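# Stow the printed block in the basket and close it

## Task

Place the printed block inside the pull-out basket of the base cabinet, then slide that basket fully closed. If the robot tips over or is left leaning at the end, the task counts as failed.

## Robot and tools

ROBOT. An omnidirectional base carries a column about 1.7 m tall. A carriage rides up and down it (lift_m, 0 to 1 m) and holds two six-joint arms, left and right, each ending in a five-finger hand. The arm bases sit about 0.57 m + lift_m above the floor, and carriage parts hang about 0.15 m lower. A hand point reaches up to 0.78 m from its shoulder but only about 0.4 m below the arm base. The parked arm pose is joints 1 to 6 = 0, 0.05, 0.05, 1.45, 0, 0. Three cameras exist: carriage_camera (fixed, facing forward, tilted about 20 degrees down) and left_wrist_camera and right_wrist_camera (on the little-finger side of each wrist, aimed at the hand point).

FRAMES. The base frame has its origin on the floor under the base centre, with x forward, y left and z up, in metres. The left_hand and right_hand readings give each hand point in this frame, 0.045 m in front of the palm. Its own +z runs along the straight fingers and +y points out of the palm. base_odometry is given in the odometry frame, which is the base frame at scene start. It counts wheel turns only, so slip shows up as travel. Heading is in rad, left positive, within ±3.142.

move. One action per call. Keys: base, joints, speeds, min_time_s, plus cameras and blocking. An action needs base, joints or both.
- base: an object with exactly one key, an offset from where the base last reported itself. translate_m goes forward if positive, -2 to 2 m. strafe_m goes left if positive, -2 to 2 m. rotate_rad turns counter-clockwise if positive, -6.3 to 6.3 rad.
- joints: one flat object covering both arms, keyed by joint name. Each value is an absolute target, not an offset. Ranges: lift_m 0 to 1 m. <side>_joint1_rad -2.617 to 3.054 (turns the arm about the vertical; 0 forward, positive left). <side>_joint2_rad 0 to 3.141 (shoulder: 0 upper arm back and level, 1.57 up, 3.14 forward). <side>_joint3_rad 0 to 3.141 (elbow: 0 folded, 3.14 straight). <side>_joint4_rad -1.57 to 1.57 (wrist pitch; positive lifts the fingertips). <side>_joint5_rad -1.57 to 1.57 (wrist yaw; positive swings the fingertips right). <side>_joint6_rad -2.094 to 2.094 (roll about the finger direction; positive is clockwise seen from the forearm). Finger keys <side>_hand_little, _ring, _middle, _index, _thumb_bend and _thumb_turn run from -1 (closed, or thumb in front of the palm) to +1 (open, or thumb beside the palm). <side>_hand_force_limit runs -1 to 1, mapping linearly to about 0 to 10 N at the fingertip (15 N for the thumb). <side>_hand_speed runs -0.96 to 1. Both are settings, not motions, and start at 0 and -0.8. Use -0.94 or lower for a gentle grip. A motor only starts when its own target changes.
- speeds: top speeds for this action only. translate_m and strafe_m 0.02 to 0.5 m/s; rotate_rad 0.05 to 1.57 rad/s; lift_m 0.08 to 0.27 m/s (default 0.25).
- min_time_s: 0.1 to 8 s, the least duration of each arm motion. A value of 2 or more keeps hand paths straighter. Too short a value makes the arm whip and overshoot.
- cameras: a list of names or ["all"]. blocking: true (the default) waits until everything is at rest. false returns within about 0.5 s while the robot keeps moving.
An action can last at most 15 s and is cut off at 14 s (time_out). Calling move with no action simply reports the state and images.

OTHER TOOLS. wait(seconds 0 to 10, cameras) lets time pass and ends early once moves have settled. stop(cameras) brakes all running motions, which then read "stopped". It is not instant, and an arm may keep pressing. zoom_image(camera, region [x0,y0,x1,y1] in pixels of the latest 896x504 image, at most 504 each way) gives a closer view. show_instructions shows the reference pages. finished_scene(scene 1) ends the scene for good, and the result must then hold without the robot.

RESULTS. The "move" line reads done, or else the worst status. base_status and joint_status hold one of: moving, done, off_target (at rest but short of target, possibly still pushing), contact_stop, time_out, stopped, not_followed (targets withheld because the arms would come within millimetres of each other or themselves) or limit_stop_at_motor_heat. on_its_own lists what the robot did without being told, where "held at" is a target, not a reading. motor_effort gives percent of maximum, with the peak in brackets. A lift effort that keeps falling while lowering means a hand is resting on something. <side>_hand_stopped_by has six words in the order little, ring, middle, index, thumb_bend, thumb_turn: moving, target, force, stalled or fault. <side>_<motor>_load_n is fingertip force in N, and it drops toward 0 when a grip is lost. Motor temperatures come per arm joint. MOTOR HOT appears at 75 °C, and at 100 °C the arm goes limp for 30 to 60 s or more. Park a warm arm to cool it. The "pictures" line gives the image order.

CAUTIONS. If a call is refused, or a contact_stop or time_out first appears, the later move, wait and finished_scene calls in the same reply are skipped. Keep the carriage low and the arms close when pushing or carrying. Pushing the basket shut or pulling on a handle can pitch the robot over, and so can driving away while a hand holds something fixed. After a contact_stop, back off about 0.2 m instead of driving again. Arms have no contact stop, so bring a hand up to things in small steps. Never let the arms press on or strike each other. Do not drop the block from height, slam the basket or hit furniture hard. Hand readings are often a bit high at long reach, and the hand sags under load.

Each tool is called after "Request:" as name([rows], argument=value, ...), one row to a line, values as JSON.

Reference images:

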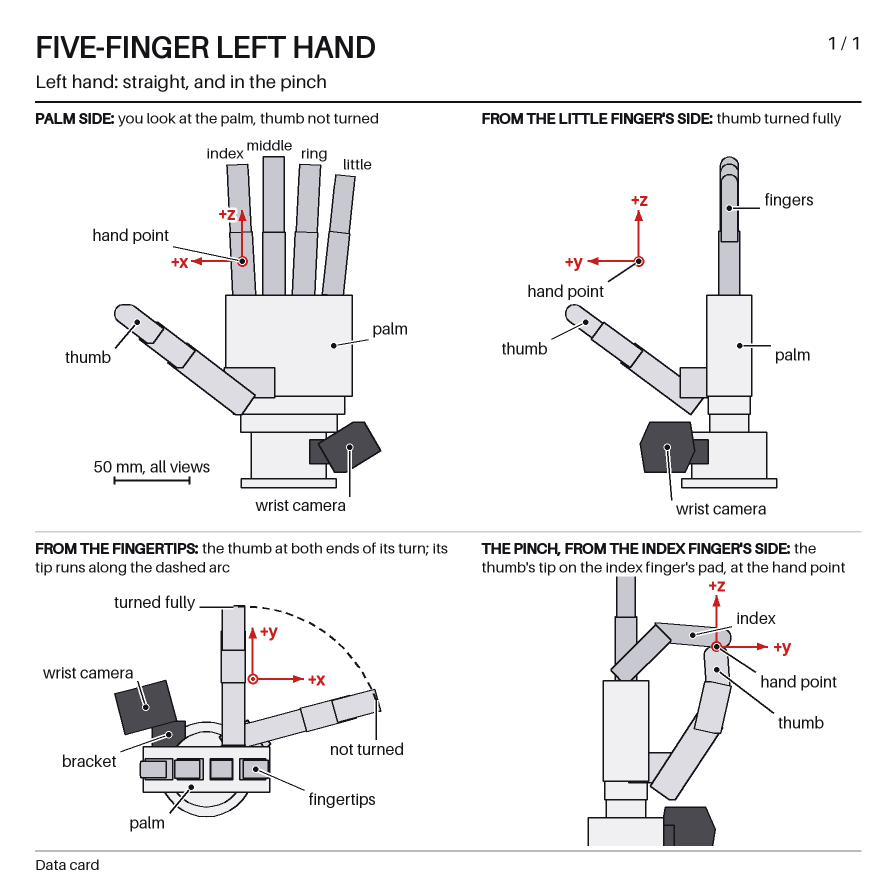

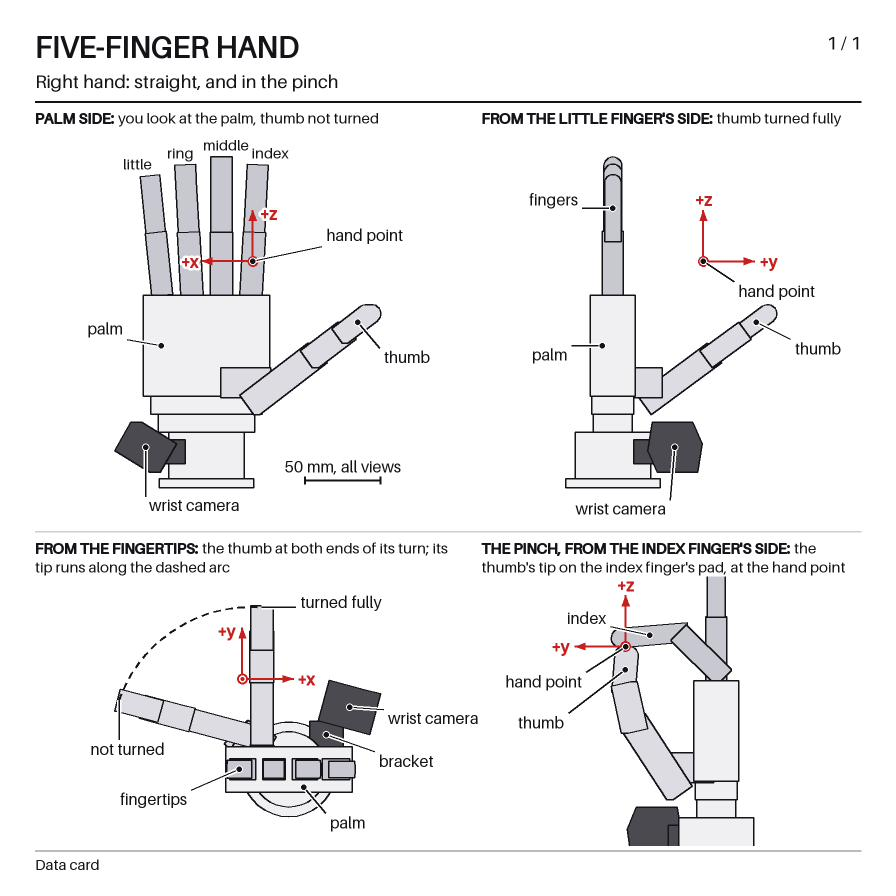

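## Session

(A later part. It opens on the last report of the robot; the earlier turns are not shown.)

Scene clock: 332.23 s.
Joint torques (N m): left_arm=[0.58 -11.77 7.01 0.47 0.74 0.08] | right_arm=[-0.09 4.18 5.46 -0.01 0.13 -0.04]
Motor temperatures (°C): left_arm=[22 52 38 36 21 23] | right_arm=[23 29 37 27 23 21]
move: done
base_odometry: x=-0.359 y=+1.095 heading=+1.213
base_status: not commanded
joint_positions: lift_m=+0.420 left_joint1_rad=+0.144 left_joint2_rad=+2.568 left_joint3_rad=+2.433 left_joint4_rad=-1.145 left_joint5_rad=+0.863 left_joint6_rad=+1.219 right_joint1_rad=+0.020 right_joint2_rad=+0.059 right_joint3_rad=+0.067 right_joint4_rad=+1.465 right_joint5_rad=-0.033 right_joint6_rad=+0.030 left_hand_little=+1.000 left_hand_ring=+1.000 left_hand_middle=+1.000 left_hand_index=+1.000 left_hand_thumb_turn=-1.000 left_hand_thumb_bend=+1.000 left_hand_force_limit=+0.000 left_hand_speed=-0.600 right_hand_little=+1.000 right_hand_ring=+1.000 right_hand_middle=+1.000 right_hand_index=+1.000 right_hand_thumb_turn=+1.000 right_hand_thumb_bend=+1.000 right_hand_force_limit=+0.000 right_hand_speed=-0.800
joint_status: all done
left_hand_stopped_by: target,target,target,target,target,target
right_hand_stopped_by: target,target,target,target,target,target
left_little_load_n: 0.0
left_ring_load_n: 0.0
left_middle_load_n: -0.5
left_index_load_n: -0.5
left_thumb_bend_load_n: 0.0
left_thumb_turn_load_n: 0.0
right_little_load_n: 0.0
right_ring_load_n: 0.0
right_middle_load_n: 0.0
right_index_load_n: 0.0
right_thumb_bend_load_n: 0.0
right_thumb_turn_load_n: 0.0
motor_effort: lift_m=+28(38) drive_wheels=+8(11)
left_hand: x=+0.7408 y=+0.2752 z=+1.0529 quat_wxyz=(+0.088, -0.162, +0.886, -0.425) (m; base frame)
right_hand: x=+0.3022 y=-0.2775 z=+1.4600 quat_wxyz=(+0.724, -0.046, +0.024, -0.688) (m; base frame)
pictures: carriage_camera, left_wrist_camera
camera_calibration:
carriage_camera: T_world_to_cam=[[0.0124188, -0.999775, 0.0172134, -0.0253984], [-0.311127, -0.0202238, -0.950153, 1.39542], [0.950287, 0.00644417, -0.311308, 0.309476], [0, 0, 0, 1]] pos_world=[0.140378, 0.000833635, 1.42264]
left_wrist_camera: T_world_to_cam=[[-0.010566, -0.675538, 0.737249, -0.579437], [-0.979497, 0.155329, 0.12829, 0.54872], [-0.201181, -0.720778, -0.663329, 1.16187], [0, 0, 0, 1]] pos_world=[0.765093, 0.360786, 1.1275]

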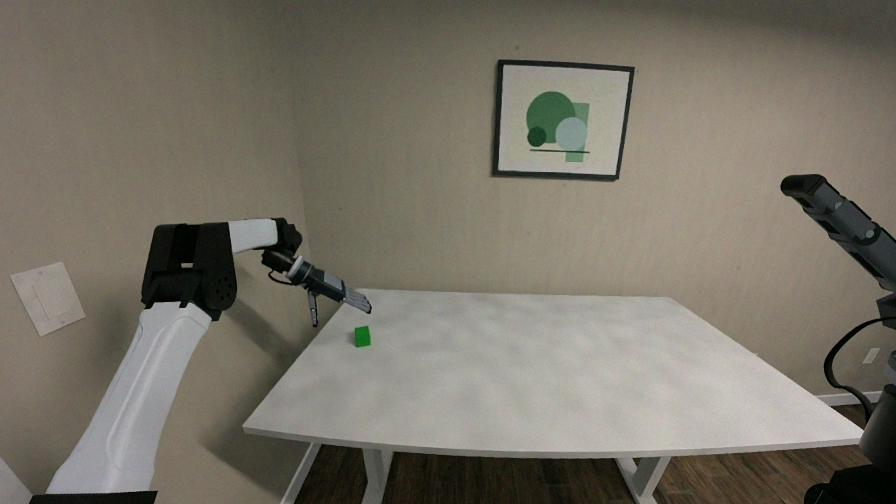

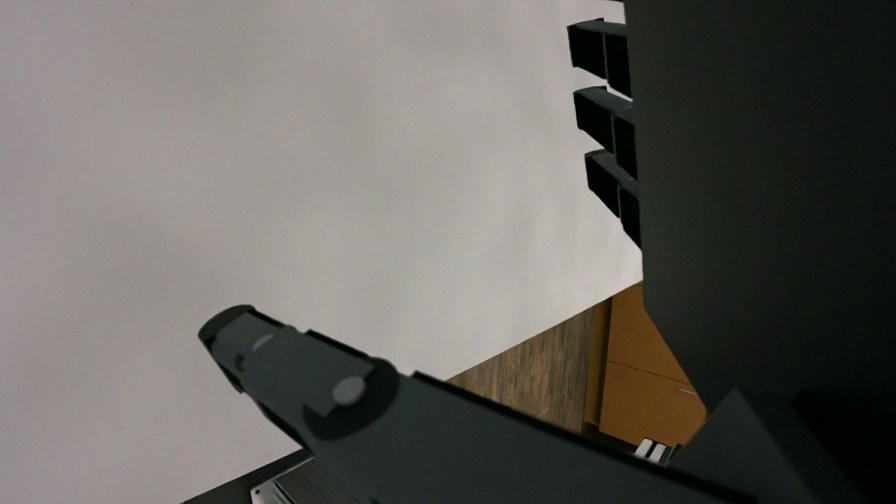

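Request:
move(base={"translate_m": 0.14}, speeds={"translate_m": 0.1}, cameras=["carriage_camera", "left_wrist_camera"])

Scene clock: 339.77 s.
Joint torques (N m): left_arm=[0.44 -12 7.01 0.49 0.72 0.1] | right_arm=[-0.09 4.19 5.44 -0.03 0.13 -0.05]
move: done
base_odometry: x=-0.310 y=+1.226 heading=+1.212
base_status: done
joint_positions: lift_m=+0.420 left_joint1_rad=+0.146 left_joint2_rad=+2.571 left_joint3_rad=+2.433 left_joint4_rad=-1.150 left_joint5_rad=+0.866 left_joint6_rad=+1.221 right_joint1_rad=+0.020 right_joint2_rad=+0.059 right_joint3_rad=+0.067 right_joint4_rad=+1.465 right_joint5_rad=-0.033 right_joint6_rad=+0.030 left_hand_little=+1.000 left_hand_ring=+1.000 left_hand_middle=+1.000 left_hand_index=+1.000 left_hand_thumb_turn=-1.000 left_hand_thumb_bend=+1.000 left_hand_force_limit=+0.000 left_hand_speed=-0.600 right_hand_little=+1.000 right_hand_ring=+1.000 right_hand_middle=+1.000 right_hand_index=+1.000 right_hand_thumb_turn=+1.000 right_hand_thumb_bend=+1.000 right_hand_force_limit=+0.000 right_hand_speed=-0.800
joint_status: not commanded
left_hand_stopped_by: target,target,target,target,target,target
right_hand_stopped_by: target,target,target,target,target,target
left_little_load_n: 0.0
left_ring_load_n: 0.0
left_middle_load_n: 0.0
left_index_load_n: 0.0
left_thumb_bend_load_n: 0.0
left_thumb_turn_load_n: 0.0
right_little_load_n: 0.0
right_ring_load_n: 0.0
right_middle_load_n: 0.0
right_index_load_n: 0.0
right_thumb_bend_load_n: 0.0
right_thumb_turn_load_n: 0.0
motor_effort: lift_m=+28(28) drive_wheels=-7(18)
left_hand: x=+0.7396 y=+0.2755 z=+1.0518 quat_wxyz=(+0.085, -0.163, +0.886, -0.426) (m; base frame)
right_hand: x=+0.3020 y=-0.2775 z=+1.4601 quat_wxyz=(+0.724, -0.046, +0.023, -0.688) (m; base frame)
pictures: carriage_camera, left_wrist_camera
camera_calibration:
carriage_camera: T_world_to_cam=[[0.0124188, -0.999775, 0.0172134, -0.0253984], [-0.311127, -0.0202238, -0.950153, 1.39542], [0.950287, 0.00644417, -0.311308, 0.309476], [0, 0, 0, 1]] pos_world=[0.140378, 0.000833635, 1.42264]
left_wrist_camera: T_world_to_cam=[[-0.00654376, -0.673189, 0.739442, -0.584411], [-0.978723, 0.155965, 0.133329, 0.54164], [-0.205082, -0.722836, -0.659886, 1.16095], [0, 0, 0, 1]] pos_world=[0.764382, 0.36128, 1.12601]

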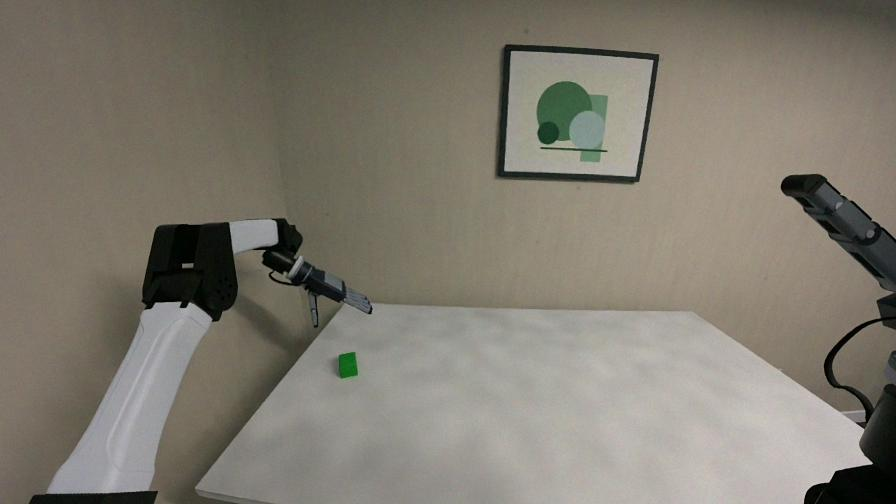

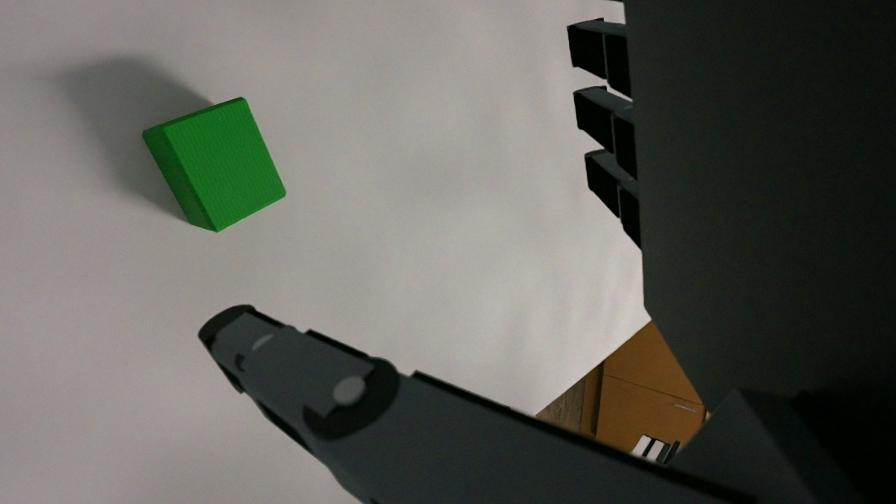

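Request:
zoom_image(camera="left_wrist_camera", region=[120, 80, 300, 250])

Scaled by 2.800.

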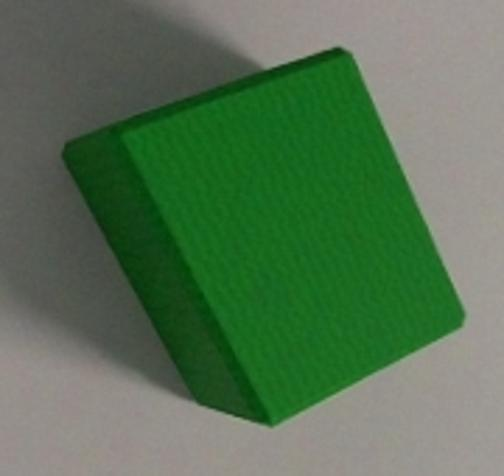

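Request:
move(base={"translate_m": 0.025}, joints={"lift_m": 0.31}, speeds={"translate_m": 0.05, "lift_m": 0.1})

Request:
move(base={"strafe_m": -0.015}, speeds={"strafe_m": 0.05}, cameras=["carriage_camera", "left_wrist_camera"])

Request:
zoom_image(camera="left_wrist_camera", region=[160, 50, 500, 350])

Scene clock: 380.50 s.
Joint torques (N m): left_arm=[0.42 -12.72 6.41 0.49 0.7 0.1] | right_arm=[-0.06 4.19 5.45 -0.03 0.13 -0.05]
Motor temperatures (°C): left_arm=[22 55 37 33 22 23] | right_arm=[23 29 37 26 23 21]
move: done
base_odometry: x=-0.301 y=+1.250 heading=+1.212
base_status: done
joint_positions: lift_m=+0.310 left_joint1_rad=+0.146 left_joint2_rad=+2.579 left_joint3_rad=+2.441 left_joint4_rad=-1.151 left_joint5_rad=+0.869 left_joint6_rad=+1.221 right_joint1_rad=+0.020 right_joint2_rad=+0.059 right_joint3_rad=+0.067 right_joint4_rad=+1.466 right_joint5_rad=-0.033 right_joint6_rad=+0.030 left_hand_little=+1.000 left_hand_ring=+1.000 left_hand_middle=+1.000 left_hand_index=+1.000 left_hand_thumb_turn=-1.000 left_hand_thumb_bend=+1.000 left_hand_force_limit=+0.000 left_hand_speed=-0.600 right_hand_little=+1.000 right_hand_ring=+1.000 right_hand_middle=+1.000 right_hand_index=+1.000 right_hand_thumb_turn=+1.000 right_hand_thumb_bend=+1.000 right_hand_force_limit=+0.000 right_hand_speed=-0.800
joint_status: all done
left_hand_stopped_by: target,target,target,target,target,target
right_hand_stopped_by: target,target,target,target,target,target
left_little_load_n: 0.0
left_ring_load_n: 0.0
left_middle_load_n: 0.0
left_index_load_n: 0.0
left_thumb_bend_load_n: 0.0
left_thumb_turn_load_n: 0.0
right_little_load_n: 0.0
right_ring_load_n: 0.0
right_middle_load_n: 0.0
right_index_load_n: 0.0
right_thumb_bend_load_n: 0.5
right_thumb_turn_load_n: 0.0
motor_effort: lift_m=+26(32) drive_wheels=-5(18)
left_hand: x=+0.7403 y=+0.2751 z=+0.9401 quat_wxyz=(+0.084, -0.163, +0.885, -0.427) (m; base frame)
right_hand: x=+0.3018 y=-0.2775 z=+1.3503 quat_wxyz=(+0.724, -0.046, +0.023, -0.688) (m; base frame)
pictures: none

Scene clock: 381.30 s.
Joint torques (N m): left_arm=[0.34 -12.72 6.48 0.5 0.67 0.1] | right_arm=[-0.1 4.21 5.48 -0.04 0.13 -0.04]
Motor temperatures (°C): left_arm=[22 55 37 33 22 23] | right_arm=[23 29 37 26 23 21]
move: done
base_odometry: x=-0.287 y=+1.245 heading=+1.212
base_status: done
joint_positions: lift_m=+0.310 left_joint1_rad=+0.148 left_joint2_rad=+2.579 left_joint3_rad=+2.441 left_joint4_rad=-1.152 left_joint5_rad=+0.869 left_joint6_rad=+1.221 right_joint1_rad=+0.020 right_joint2_rad=+0.059 right_joint3_rad=+0.067 right_joint4_rad=+1.466 right_joint5_rad=-0.033 right_joint6_rad=+0.030 left_hand_little=+1.000 left_hand_ring=+1.000 left_hand_middle=+1.000 left_hand_index=+1.000 left_hand_thumb_turn=-1.000 left_hand_thumb_bend=+1.000 left_hand_force_limit=+0.000 left_hand_speed=-0.600 right_hand_little=+1.000 right_hand_ring=+1.000 right_hand_middle=+1.000 right_hand_index=+1.000 right_hand_thumb_turn=+1.000 right_hand_thumb_bend=+1.000 right_hand_force_limit=+0.000 right_hand_speed=-0.800
joint_status: not commanded
left_hand_stopped_by: target,target,target,target,target,target
right_hand_stopped_by: target,target,target,target,target,target
left_little_load_n: 0.0
left_ring_load_n: 0.0
left_middle_load_n: 0.0
left_index_load_n: 0.0
left_thumb_bend_load_n: 0.0
left_thumb_turn_load_n: 0.0
right_little_load_n: 0.0
right_ring_load_n: 0.0
right_middle_load_n: 0.5
right_index_load_n: 0.0
right_thumb_bend_load_n: 0.0
right_thumb_turn_load_n: 0.0
motor_effort: lift_m=+26(26) drive_wheels=-6(14)
left_hand: x=+0.7402 y=+0.2760 z=+0.9402 quat_wxyz=(+0.084, -0.164, +0.885, -0.428) (m; base frame)
right_hand: x=+0.3018 y=-0.2775 z=+1.3503 quat_wxyz=(+0.724, -0.046, +0.023, -0.688) (m; base frame)
pictures: carriage_camera, left_wrist_camera
camera_calibration:
carriage_camera: T_world_to_cam=[[0.0124188, -0.999775, 0.0172134, -0.0235084], [-0.311127, -0.0202238, -0.950153, 1.29109], [0.950287, 0.00644417, -0.311308, 0.275295], [0, 0, 0, 1]] pos_world=[0.140378, 0.000833635, 1.31284]
left_wrist_camera: T_world_to_cam=[[-0.00461329, -0.670597, 0.741808, -0.505946], [-0.97857, 0.155742, 0.134706, 0.555782], [-0.205864, -0.725289, -0.656944, 1.08634], [0, 0, 0, 1]] pos_world=[0.765176, 0.362069, 1.01412]

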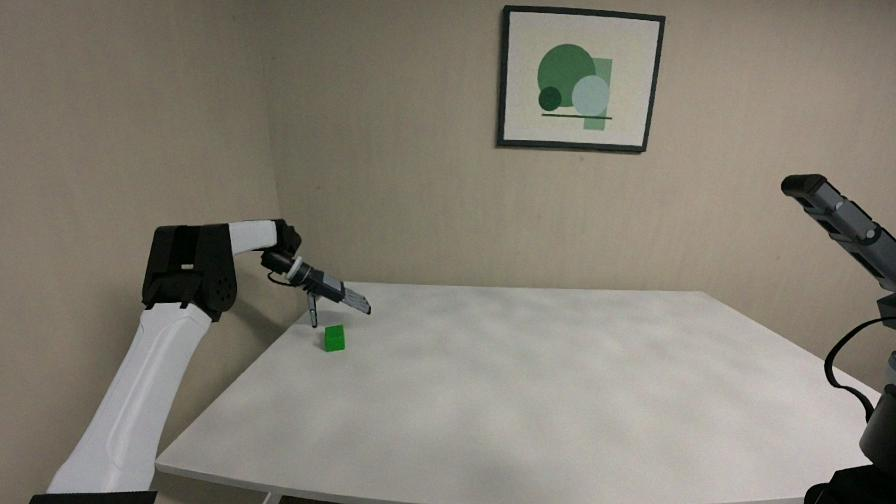

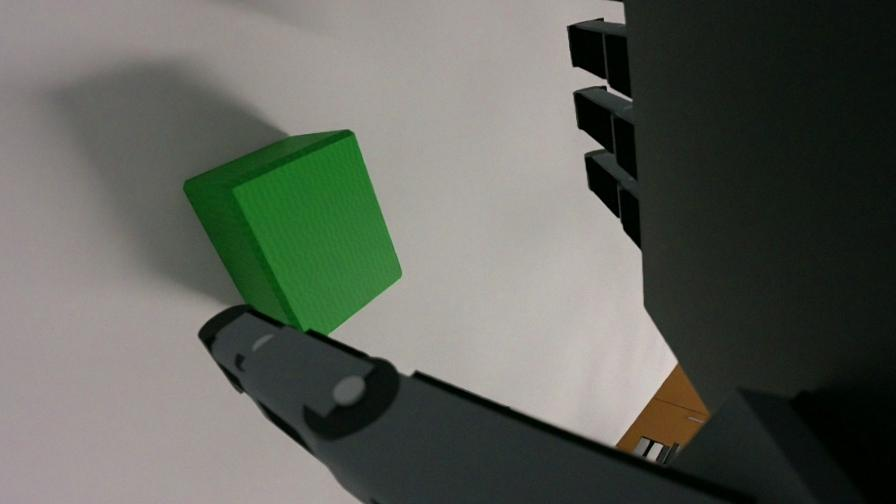

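Scaled by 1.482.

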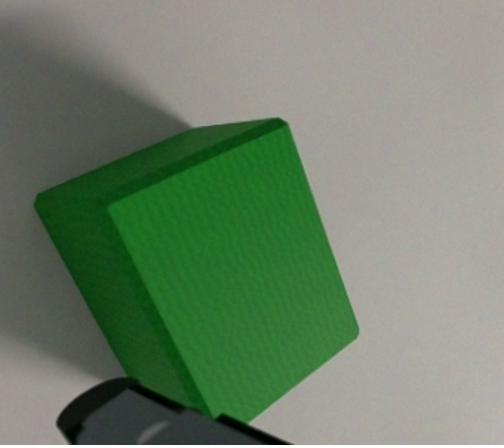

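Request:
move(base={"strafe_m": 0.008}, speeds={"strafe_m": 0.05})

Request:
move(base={"translate_m": -0.007}, speeds={"translate_m": 0.05}, cameras=["left_wrist_camera"])

Request:
move(joints={"lift_m": 0.287}, speeds={"lift_m": 0.08}, cameras=["carriage_camera", "left_wrist_camera"])

Request:
zoom_image(camera="carriage_camera", region=[250, 210, 400, 360])

Scene clock: 408.53 s.
Joint torques (N m): left_arm=[-0.13 -12.72 6.41 0.5 0.66 0.09] | right_arm=[-0.05 4.19 5.41 -0.03 0.14 -0.05]
move: done
base_odometry: x=-0.294 y=+1.247 heading=+1.212
base_status: done
joint_positions: lift_m=+0.310 left_joint1_rad=+0.152 left_joint2_rad=+2.579 left_joint3_rad=+2.441 left_joint4_rad=-1.153 left_joint5_rad=+0.871 left_joint6_rad=+1.221 right_joint1_rad=+0.019 right_joint2_rad=+0.059 right_joint3_rad=+0.067 right_joint4_rad=+1.466 right_joint5_rad=-0.033 right_joint6_rad=+0.030 left_hand_little=+1.000 left_hand_ring=+1.000 left_hand_middle=+1.000 left_hand_index=+1.000 left_hand_thumb_turn=-1.000 left_hand_thumb_bend=+1.000 left_hand_force_limit=+0.000 left_hand_speed=-0.600 right_hand_little=+1.000 right_hand_ring=+1.000 right_hand_middle=+1.000 right_hand_index=+1.000 right_hand_thumb_turn=+1.000 right_hand_thumb_bend=+1.000 right_hand_force_limit=+0.000 right_hand_speed=-0.800
joint_status: not commanded
left_hand_stopped_by: target,target,target,target,target,target
right_hand_stopped_by: target,target,target,target,target,target
left_little_load_n: 0.0
left_ring_load_n: 0.0
left_middle_load_n: 0.0
left_index_load_n: 0.0
left_thumb_bend_load_n: 0.0
left_thumb_turn_load_n: 0.0
right_little_load_n: 0.0
right_ring_load_n: 0.0
right_middle_load_n: 0.0
right_index_load_n: 0.0
right_thumb_bend_load_n: 0.0
right_thumb_turn_load_n: 0.0
motor_effort: lift_m=+26(26) drive_wheels=-8(10)
left_hand: x=+0.7402 y=+0.2780 z=+0.9403 quat_wxyz=(+0.085, -0.166, +0.884, -0.428) (m; base frame)
right_hand: x=+0.3018 y=-0.2774 z=+1.3503 quat_wxyz=(+0.724, -0.046, +0.023, -0.688) (m; base frame)
pictures: none

Scene clock: 409.23 s.
Joint torques (N m): left_arm=[-0.09 -12.72 6.46 0.52 0.66 0.09] | right_arm=[-0.03 4.18 5.42 -0.05 0.13 -0.05]
move: done
base_odometry: x=-0.297 y=+1.241 heading=+1.212
base_status: done
joint_positions: lift_m=+0.310 left_joint1_rad=+0.152 left_joint2_rad=+2.579 left_joint3_rad=+2.441 left_joint4_rad=-1.154 left_joint5_rad=+0.871 left_joint6_rad=+1.221 right_joint1_rad=+0.019 right_joint2_rad=+0.059 right_joint3_rad=+0.067 right_joint4_rad=+1.466 right_joint5_rad=-0.033 right_joint6_rad=+0.030 left_hand_little=+1.000 left_hand_ring=+1.000 left_hand_middle=+1.000 left_hand_index=+1.000 left_hand_thumb_turn=-1.000 left_hand_thumb_bend=+1.000 left_hand_force_limit=+0.000 left_hand_speed=-0.600 right_hand_little=+1.000 right_hand_ring=+1.000 right_hand_middle=+1.000 right_hand_index=+1.000 right_hand_thumb_turn=+1.000 right_hand_thumb_bend=+1.000 right_hand_force_limit=+0.000 right_hand_speed=-0.800
joint_status: not commanded
left_hand_stopped_by: target,target,target,target,target,target
right_hand_stopped_by: target,target,target,target,target,target
left_little_load_n: 0.0
left_ring_load_n: 0.0
left_middle_load_n: 0.0
left_index_load_n: -0.5
left_thumb_bend_load_n: 0.0
left_thumb_turn_load_n: 0.0
right_little_load_n: 0.0
right_ring_load_n: 0.0
right_middle_load_n: 0.0
right_index_load_n: 0.0
right_thumb_bend_load_n: 0.0
right_thumb_turn_load_n: 0.0
motor_effort: lift_m=+26(26) drive_wheels=+8(17)
left_hand: x=+0.7399 y=+0.2779 z=+0.9403 quat_wxyz=(+0.084, -0.166, +0.884, -0.428) (m; base frame)
right_hand: x=+0.3018 y=-0.2774 z=+1.3503 quat_wxyz=(+0.724, -0.046, +0.023, -0.688) (m; base frame)
pictures: left_wrist_camera
camera_calibration:
left_wrist_camera: T_world_to_cam=[[-0.000546354, -0.669268, 0.743021, -0.509309], [-0.97888, 0.152259, 0.136426, 0.554632], [-0.204437, -0.727253, -0.655216, 1.08554], [0, 0, 0, 1]] pos_world=[0.764563, 0.364148, 1.01402]

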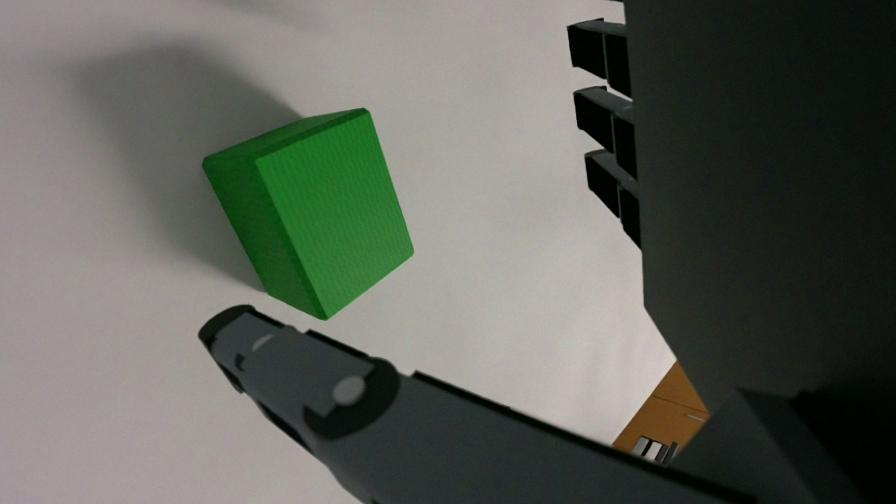

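Scene clock: 409.90 s.
Joint torques (N m): left_arm=[-0.1 -12.93 6.27 0.52 0.65 0.09] | right_arm=[-0.03 4.18 5.44 -0.03 0.14 -0.04]
move: done
base_odometry: x=-0.297 y=+1.241 heading=+1.212
base_status: not commanded
joint_positions: lift_m=+0.287 left_joint1_rad=+0.152 left_joint2_rad=+2.582 left_joint3_rad=+2.443 left_joint4_rad=-1.154 left_joint5_rad=+0.871 left_joint6_rad=+1.221 right_joint1_rad=+0.019 right_joint2_rad=+0.059 right_joint3_rad=+0.067 right_joint4_rad=+1.466 right_joint5_rad=-0.033 right_joint6_rad=+0.030 left_hand_little=+1.000 left_hand_ring=+1.000 left_hand_middle=+1.000 left_hand_index=+1.000 left_hand_thumb_turn=-1.000 left_hand_thumb_bend=+1.000 left_hand_force_limit=+0.000 left_hand_speed=-0.600 right_hand_little=+1.000 right_hand_ring=+1.000 right_hand_middle=+1.000 right_hand_index=+1.000 right_hand_thumb_turn=+1.000 right_hand_thumb_bend=+1.000 right_hand_force_limit=+0.000 right_hand_speed=-0.800
joint_status: all done
left_hand_stopped_by: target,target,target,target,target,target
right_hand_stopped_by: target,target,target,target,target,target
left_little_load_n: 0.0
left_ring_load_n: 0.0
left_middle_load_n: 0.0
left_index_load_n: 0.0
left_thumb_bend_load_n: 0.0
left_thumb_turn_load_n: 0.0
right_little_load_n: 0.0
right_ring_load_n: 0.0
right_middle_load_n: 0.0
right_index_load_n: 0.0
right_thumb_bend_load_n: 0.0
right_thumb_turn_load_n: 0.0
motor_effort: lift_m=+25(27) drive_wheels=+8(9)
left_hand: x=+0.7400 y=+0.2778 z=+0.9167 quat_wxyz=(+0.084, -0.166, +0.884, -0.428) (m; base frame)
right_hand: x=+0.3018 y=-0.2774 z=+1.3274 quat_wxyz=(+0.724, -0.046, +0.023, -0.688) (m; base frame)
pictures: carriage_camera, left_wrist_camera
camera_calibration:
carriage_camera: T_world_to_cam=[[0.0124188, -0.999775, 0.0172134, -0.0231125], [-0.311127, -0.0202238, -0.950153, 1.26924], [0.950287, 0.00644417, -0.311308, 0.268135], [0, 0, 0, 1]] pos_world=[0.140378, 0.000833635, 1.28984]
left_wrist_camera: T_world_to_cam=[[-0.000123284, -0.668899, 0.743353, -0.492487], [-0.978775, 0.152421, 0.136992, 0.557359], [-0.204937, -0.727558, -0.654721, 1.07005], [0, 0, 0, 1]] pos_world=[0.764762, 0.364147, 0.990323]

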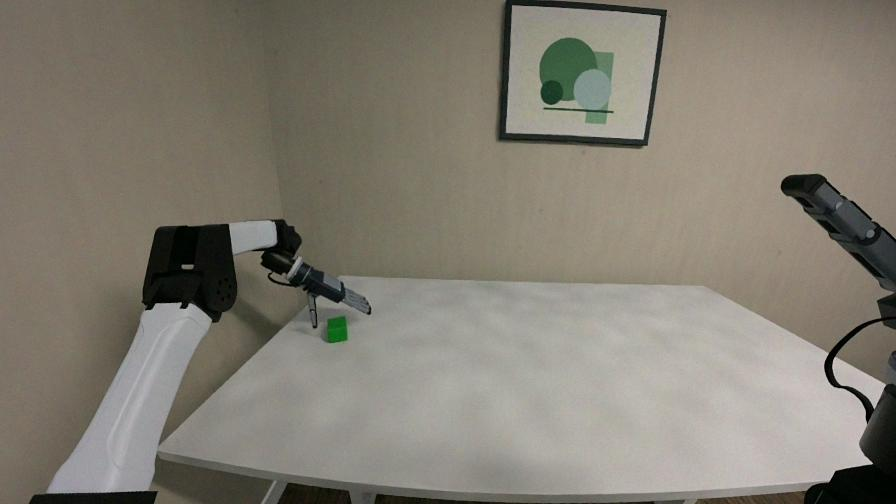

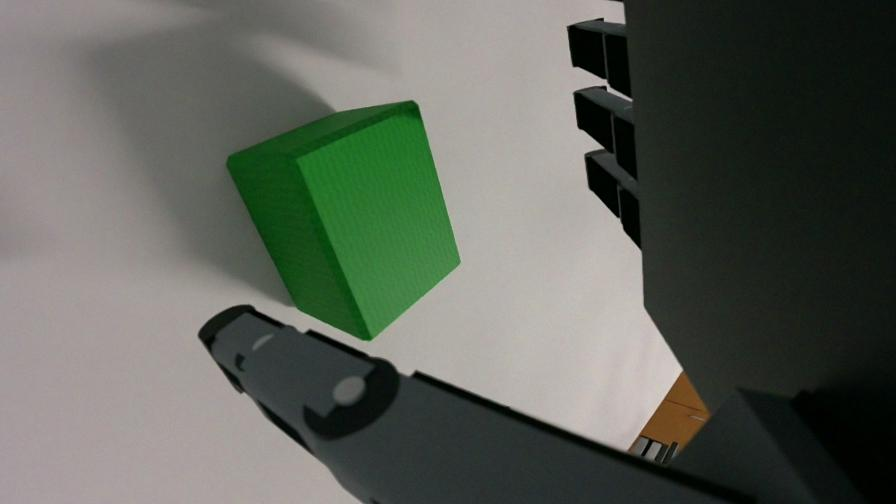

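Scaled by 3.360.

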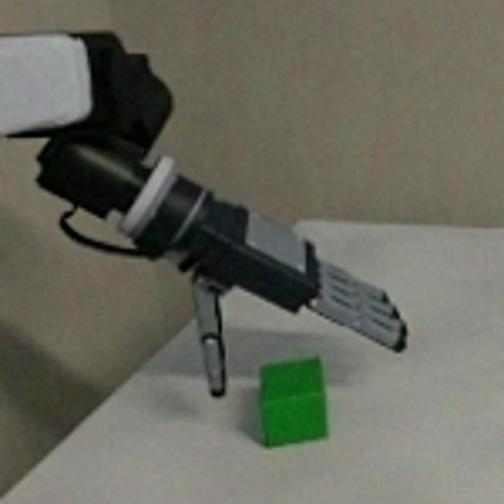

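Request:
move(joints={"lift_m": 0.258}, speeds={"lift_m": 0.08}, cameras=["carriage_camera", "left_wrist_camera"])

Request:
zoom_image(camera="carriage_camera", region=[250, 210, 400, 360])

Scene clock: 428.27 s.
Joint torques (N m): left_arm=[-0.09 -12.96 6.17 0.52 0.65 0.1] | right_arm=[-0.03 4.18 5.45 -0.04 0.14 -0.04]
Motor temperatures (°C): left_arm=[22 57 36 32 22 23] | right_arm=[23 29 36 26 23 21]
move: done
base_odometry: x=-0.297 y=+1.241 heading=+1.212
base_status: not commanded
joint_positions: lift_m=+0.258 left_joint1_rad=+0.152 left_joint2_rad=+2.583 left_joint3_rad=+2.444 left_joint4_rad=-1.155 left_joint5_rad=+0.872 left_joint6_rad=+1.221 right_joint1_rad=+0.019 right_joint2_rad=+0.059 right_joint3_rad=+0.067 right_joint4_rad=+1.466 right_joint5_rad=-0.033 right_joint6_rad=+0.030 left_hand_little=+1.000 left_hand_ring=+1.000 left_hand_middle=+1.000 left_hand_index=+1.000 left_hand_thumb_turn=-1.000 left_hand_thumb_bend=+1.000 left_hand_force_limit=+0.000 left_hand_speed=-0.600 right_hand_little=+1.000 right_hand_ring=+1.000 right_hand_middle=+1.000 right_hand_index=+1.000 right_hand_thumb_turn=+1.000 right_hand_thumb_bend=+1.000 right_hand_force_limit=+0.000 right_hand_speed=-0.800
joint_status: all done
left_hand_stopped_by: target,target,target,target,target,target
right_hand_stopped_by: target,target,target,target,target,target
left_little_load_n: 0.0
left_ring_load_n: 0.0
left_middle_load_n: 0.0
left_index_load_n: 0.0
left_thumb_bend_load_n: 0.0
left_thumb_turn_load_n: 0.0
right_little_load_n: 0.0
right_ring_load_n: 0.0
right_middle_load_n: 0.0
right_index_load_n: 0.0
right_thumb_bend_load_n: 0.0
right_thumb_turn_load_n: 0.0
motor_effort: lift_m=+25(29) drive_wheels=+7(9)
left_hand: x=+0.7401 y=+0.2778 z=+0.8874 quat_wxyz=(+0.083, -0.166, +0.884, -0.428) (m; base frame)
right_hand: x=+0.3018 y=-0.2774 z=+1.2984 quat_wxyz=(+0.724, -0.046, +0.023, -0.688) (m; base frame)
pictures: carriage_camera, left_wrist_camera
camera_calibration:
carriage_camera: T_world_to_cam=[[0.0124188, -0.999775, 0.0172134, -0.0226133], [-0.311127, -0.0202238, -0.950153, 1.24169], [0.950287, 0.00644417, -0.311308, 0.259107], [0, 0, 0, 1]] pos_world=[0.140378, 0.000833635, 1.26084]
left_wrist_camera: T_world_to_cam=[[0.000044958, -0.668598, 0.743624, -0.471206], [-0.97871, 0.152598, 0.137261, 0.561196], [-0.205248, -0.727798, -0.654357, 1.05088], [0, 0, 0, 1]] pos_world=[0.764961, 0.364147, 0.961024]

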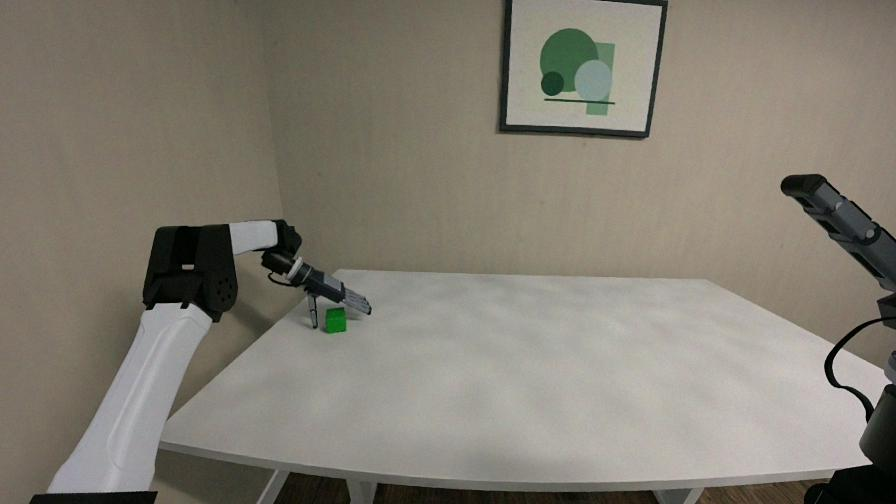

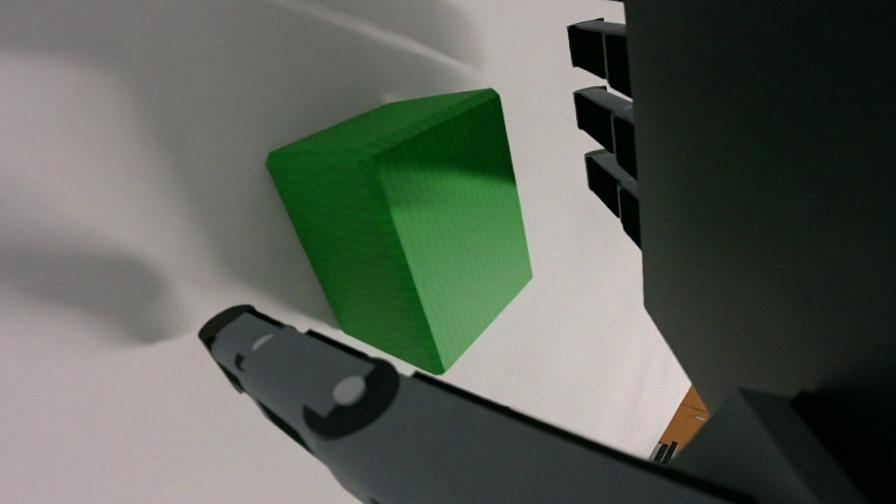

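Scaled by 3.360.

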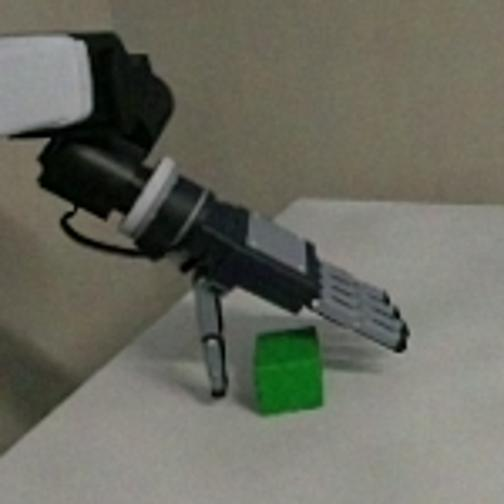

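Request:
move(joints={"left_hand_speed": -0.85, "left_hand_force_limit": -0.2, "left_hand_index": -0.4, "left_hand_middle": -0.4, "left_hand_thumb_bend": -0.2}, cameras=["carriage_camera", "left_wrist_camera"])

Request:
zoom_image(camera="carriage_camera", region=[250, 210, 400, 360])

Scene clock: 453.70 s.
Joint torques (N m): left_arm=[-0.1 -13.07 6.19 0.52 0.64 0.09] | right_arm=[-0.03 4.19 5.44 -0.03 0.13 -0.05]
Motor temperatures (°C): left_arm=[22 57 36 31 22 23] | right_arm=[23 28 36 26 23 21]
move: off_target
base_odometry: x=-0.297 y=+1.241 heading=+1.212
base_status: not commanded
joint_positions: lift_m=+0.258 left_joint1_rad=+0.152 left_joint2_rad=+2.583 left_joint3_rad=+2.444 left_joint4_rad=-1.155 left_joint5_rad=+0.872 left_joint6_rad=+1.221 right_joint1_rad=+0.019 right_joint2_rad=+0.059 right_joint3_rad=+0.067 right_joint4_rad=+1.466 right_joint5_rad=-0.033 right_joint6_rad=+0.030 left_hand_little=+1.000 left_hand_ring=+1.000 left_hand_middle=+0.168 left_hand_index=+0.154 left_hand_thumb_turn=-1.000 left_hand_thumb_bend=+0.567 left_hand_force_limit=-0.200 left_hand_speed=-0.850 right_hand_little=+1.000 right_hand_ring=+1.000 right_hand_middle=+1.000 right_hand_index=+1.000 right_hand_thumb_turn=+1.000 right_hand_thumb_bend=+1.000 right_hand_force_limit=+0.000 right_hand_speed=-0.800
joint_status: left_hand_middle off_target (ended at +0.168, target -0.400); left_hand_index off_target (ended at +0.154, target -0.400); left_hand_thumb_bend off_target (ended at +0.567, target -0.200); the others done
left_hand_stopped_by: target,target,force,force,force,target
right_hand_stopped_by: target,target,target,target,target,target
left_little_load_n: 0.0
left_ring_load_n: -0.5
left_middle_load_n: 5.0
left_index_load_n: 3.5
left_thumb_bend_load_n: 7.5
left_thumb_turn_load_n: 0.0
right_little_load_n: 0.0
right_ring_load_n: 0.0
right_middle_load_n: 0.0
right_index_load_n: 0.0
right_thumb_bend_load_n: 0.0
right_thumb_turn_load_n: 0.5
motor_effort: lift_m=+25(26) drive_wheels=+7(10)
left_hand: x=+0.7401 y=+0.2778 z=+0.8874 quat_wxyz=(+0.083, -0.166, +0.884, -0.428) (m; base frame)
right_hand: x=+0.3018 y=-0.2774 z=+1.2984 quat_wxyz=(+0.724, -0.046, +0.023, -0.688) (m; base frame)
pictures: carriage_camera, left_wrist_camera
camera_calibration:
carriage_camera: T_world_to_cam=[[0.0124188, -0.999775, 0.0172134, -0.0226133], [-0.311127, -0.0202238, -0.950153, 1.24169], [0.950287, 0.00644417, -0.311308, 0.259107], [0, 0, 0, 1]] pos_world=[0.140378, 0.000833635, 1.26084]
left_wrist_camera: T_world_to_cam=[[0.000044958, -0.668598, 0.743624, -0.471206], [-0.97871, 0.152598, 0.137261, 0.561196], [-0.205248, -0.727798, -0.654357, 1.05088], [0, 0, 0, 1]] pos_world=[0.764961, 0.364147, 0.961024]

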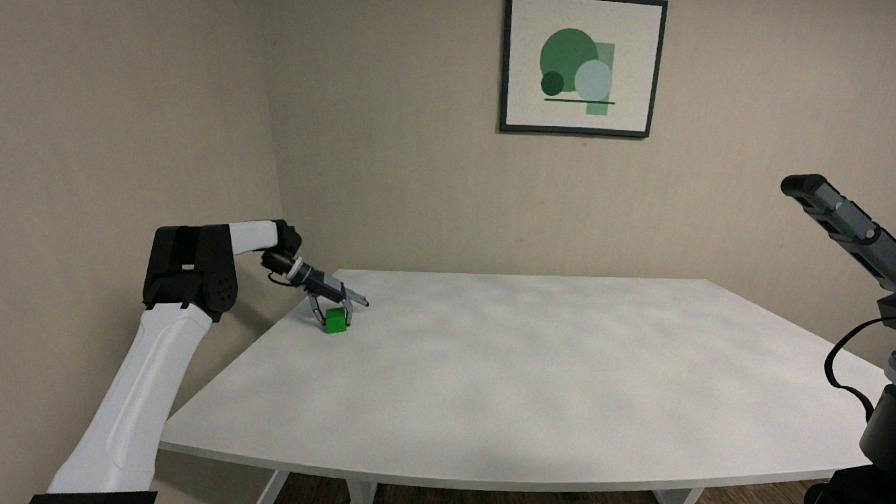

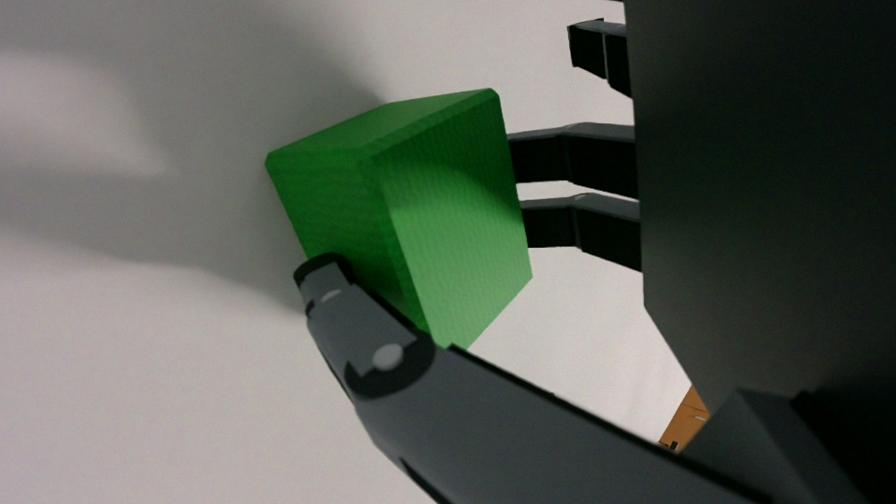

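Scaled by 3.360.

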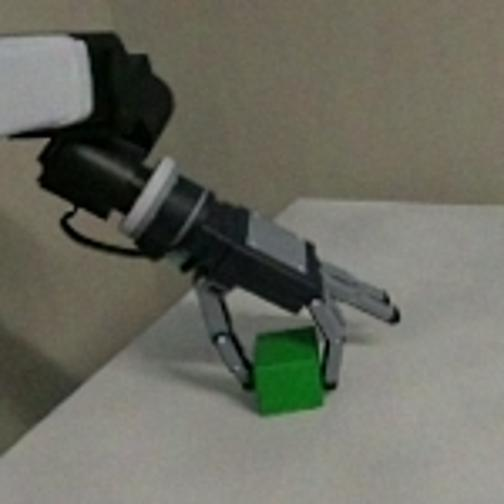

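Request:
move(joints={"left_hand_force_limit": 0.3, "left_hand_index": -0.45, "left_hand_middle": -0.45, "left_hand_thumb_bend": -0.25})

Request:
move(joints={"lift_m": 0.4}, speeds={"lift_m": 0.08}, cameras=["carriage_camera", "left_wrist_camera"])

Scene clock: 459.40 s.
Joint torques (N m): left_arm=[-0.1 -13.05 6.2 0.52 0.64 0.09] | right_arm=[-0.06 4.18 5.45 -0.03 0.14 -0.05]
Motor temperatures (°C): left_arm=[22 58 36 31 22 23] | right_arm=[23 28 36 26 23 21]
move: off_target
base_odometry: x=-0.297 y=+1.241 heading=+1.212
base_status: not commanded
joint_positions: lift_m=+0.258 left_joint1_rad=+0.152 left_joint2_rad=+2.583 left_joint3_rad=+2.444 left_joint4_rad=-1.155 left_joint5_rad=+0.872 left_joint6_rad=+1.221 right_joint1_rad=+0.019 right_joint2_rad=+0.059 right_joint3_rad=+0.067 right_joint4_rad=+1.466 right_joint5_rad=-0.033 right_joint6_rad=+0.030 left_hand_little=+1.000 left_hand_ring=+1.000 left_hand_middle=+0.158 left_hand_index=+0.143 left_hand_thumb_turn=-1.000 left_hand_thumb_bend=+0.567 left_hand_force_limit=+0.300 left_hand_speed=-0.850 right_hand_little=+1.000 right_hand_ring=+1.000 right_hand_middle=+1.000 right_hand_index=+1.000 right_hand_thumb_turn=+1.000 right_hand_thumb_bend=+1.000 right_hand_force_limit=+0.000 right_hand_speed=-0.800
joint_status: left_hand_middle off_target (ended at +0.158, target -0.450); left_hand_index off_target (ended at +0.143, target -0.450); left_hand_thumb_bend off_target (ended at +0.567, target -0.250); the others done
left_hand_stopped_by: target,target,force,force,force,target
right_hand_stopped_by: target,target,target,target,target,target
left_little_load_n: 0.0
left_ring_load_n: 0.0
left_middle_load_n: 8.0
left_index_load_n: 7.0
left_thumb_bend_load_n: 12.0
left_thumb_turn_load_n: 0.0
right_little_load_n: 0.0
right_ring_load_n: 0.0
right_middle_load_n: 0.0
right_index_load_n: 0.0
right_thumb_bend_load_n: 0.0
right_thumb_turn_load_n: 0.0
motor_effort: lift_m=+25(26) drive_wheels=+6(10)
left_hand: x=+0.7401 y=+0.2778 z=+0.8874 quat_wxyz=(+0.083, -0.166, +0.884, -0.428) (m; base frame)
right_hand: x=+0.3018 y=-0.2774 z=+1.2984 quat_wxyz=(+0.724, -0.046, +0.023, -0.688) (m; base frame)
pictures: none

Scene clock: 461.53 s.
Joint torques (N m): left_arm=[-0.13 -13.26 6.26 0.51 0.63 0.09] | right_arm=[-0.09 4.19 5.48 -0.03 0.13 -0.05]
Motor temperatures (°C): left_arm=[22 57 36 31 22 23] | right_arm=[23 28 36 26 23 21]
move: done
base_odometry: x=-0.297 y=+1.241 heading=+1.212
base_status: not commanded
joint_positions: lift_m=+0.400 left_joint1_rad=+0.152 left_joint2_rad=+2.585 left_joint3_rad=+2.444 left_joint4_rad=-1.155 left_joint5_rad=+0.872 left_joint6_rad=+1.222 right_joint1_rad=+0.019 right_joint2_rad=+0.059 right_joint3_rad=+0.067 right_joint4_rad=+1.466 right_joint5_rad=-0.033 right_joint6_rad=+0.030 left_hand_little=+1.000 left_hand_ring=+1.000 left_hand_middle=+0.158 left_hand_index=+0.143 left_hand_thumb_turn=-1.000 left_hand_thumb_bend=+0.567 left_hand_force_limit=+0.300 left_hand_speed=-0.850 right_hand_little=+1.000 right_hand_ring=+1.000 right_hand_middle=+1.000 right_hand_index=+1.000 right_hand_thumb_turn=+1.000 right_hand_thumb_bend=+1.000 right_hand_force_limit=+0.000 right_hand_speed=-0.800
joint_status: all done
left_hand_stopped_by: target,target,force,force,force,target
right_hand_stopped_by: target,target,target,target,target,target
left_little_load_n: 0.0
left_ring_load_n: 0.0
left_middle_load_n: 8.0
left_index_load_n: 7.0
left_thumb_bend_load_n: 12.5
left_thumb_turn_load_n: 0.5
right_little_load_n: 0.0
right_ring_load_n: 0.0
right_middle_load_n: 0.0
right_index_load_n: -0.5
right_thumb_bend_load_n: 0.0
right_thumb_turn_load_n: 0.0
motor_effort: lift_m=+28(38) drive_wheels=+8(11)
left_hand: x=+0.7398 y=+0.2777 z=+1.0283 quat_wxyz=(+0.082, -0.167, +0.884, -0.429) (m; base frame)
right_hand: x=+0.3018 y=-0.2774 z=+1.4401 quat_wxyz=(+0.724, -0.046, +0.023, -0.688) (m; base frame)
pictures: carriage_camera, left_wrist_camera
camera_calibration:
carriage_camera: T_world_to_cam=[[0.0124188, -0.999775, 0.0172134, -0.0250541], [-0.311127, -0.0202238, -0.950153, 1.37642], [0.950287, 0.00644417, -0.311308, 0.30325], [0, 0, 0, 1]] pos_world=[0.140378, 0.000833635, 1.40264]
left_wrist_camera: T_world_to_cam=[[0.00151414, -0.668117, 0.744054, -0.577681], [-0.978334, 0.15305, 0.13942, 0.538965], [-0.207026, -0.728145, -0.65341, 1.14331], [0, 0, 0, 1]] pos_world=[0.764857, 0.364047, 1.10173]

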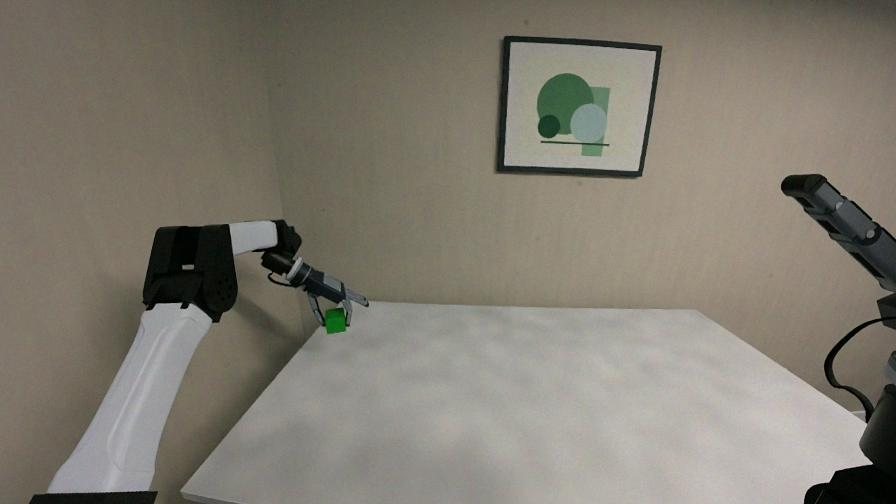

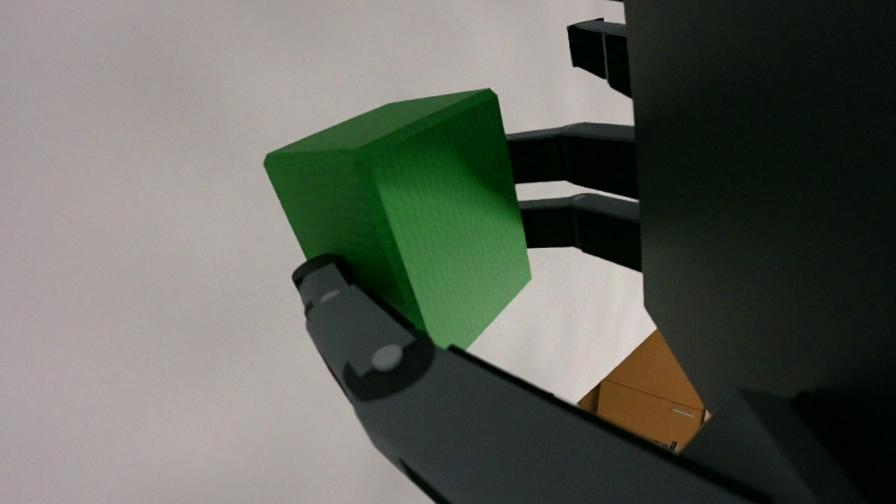

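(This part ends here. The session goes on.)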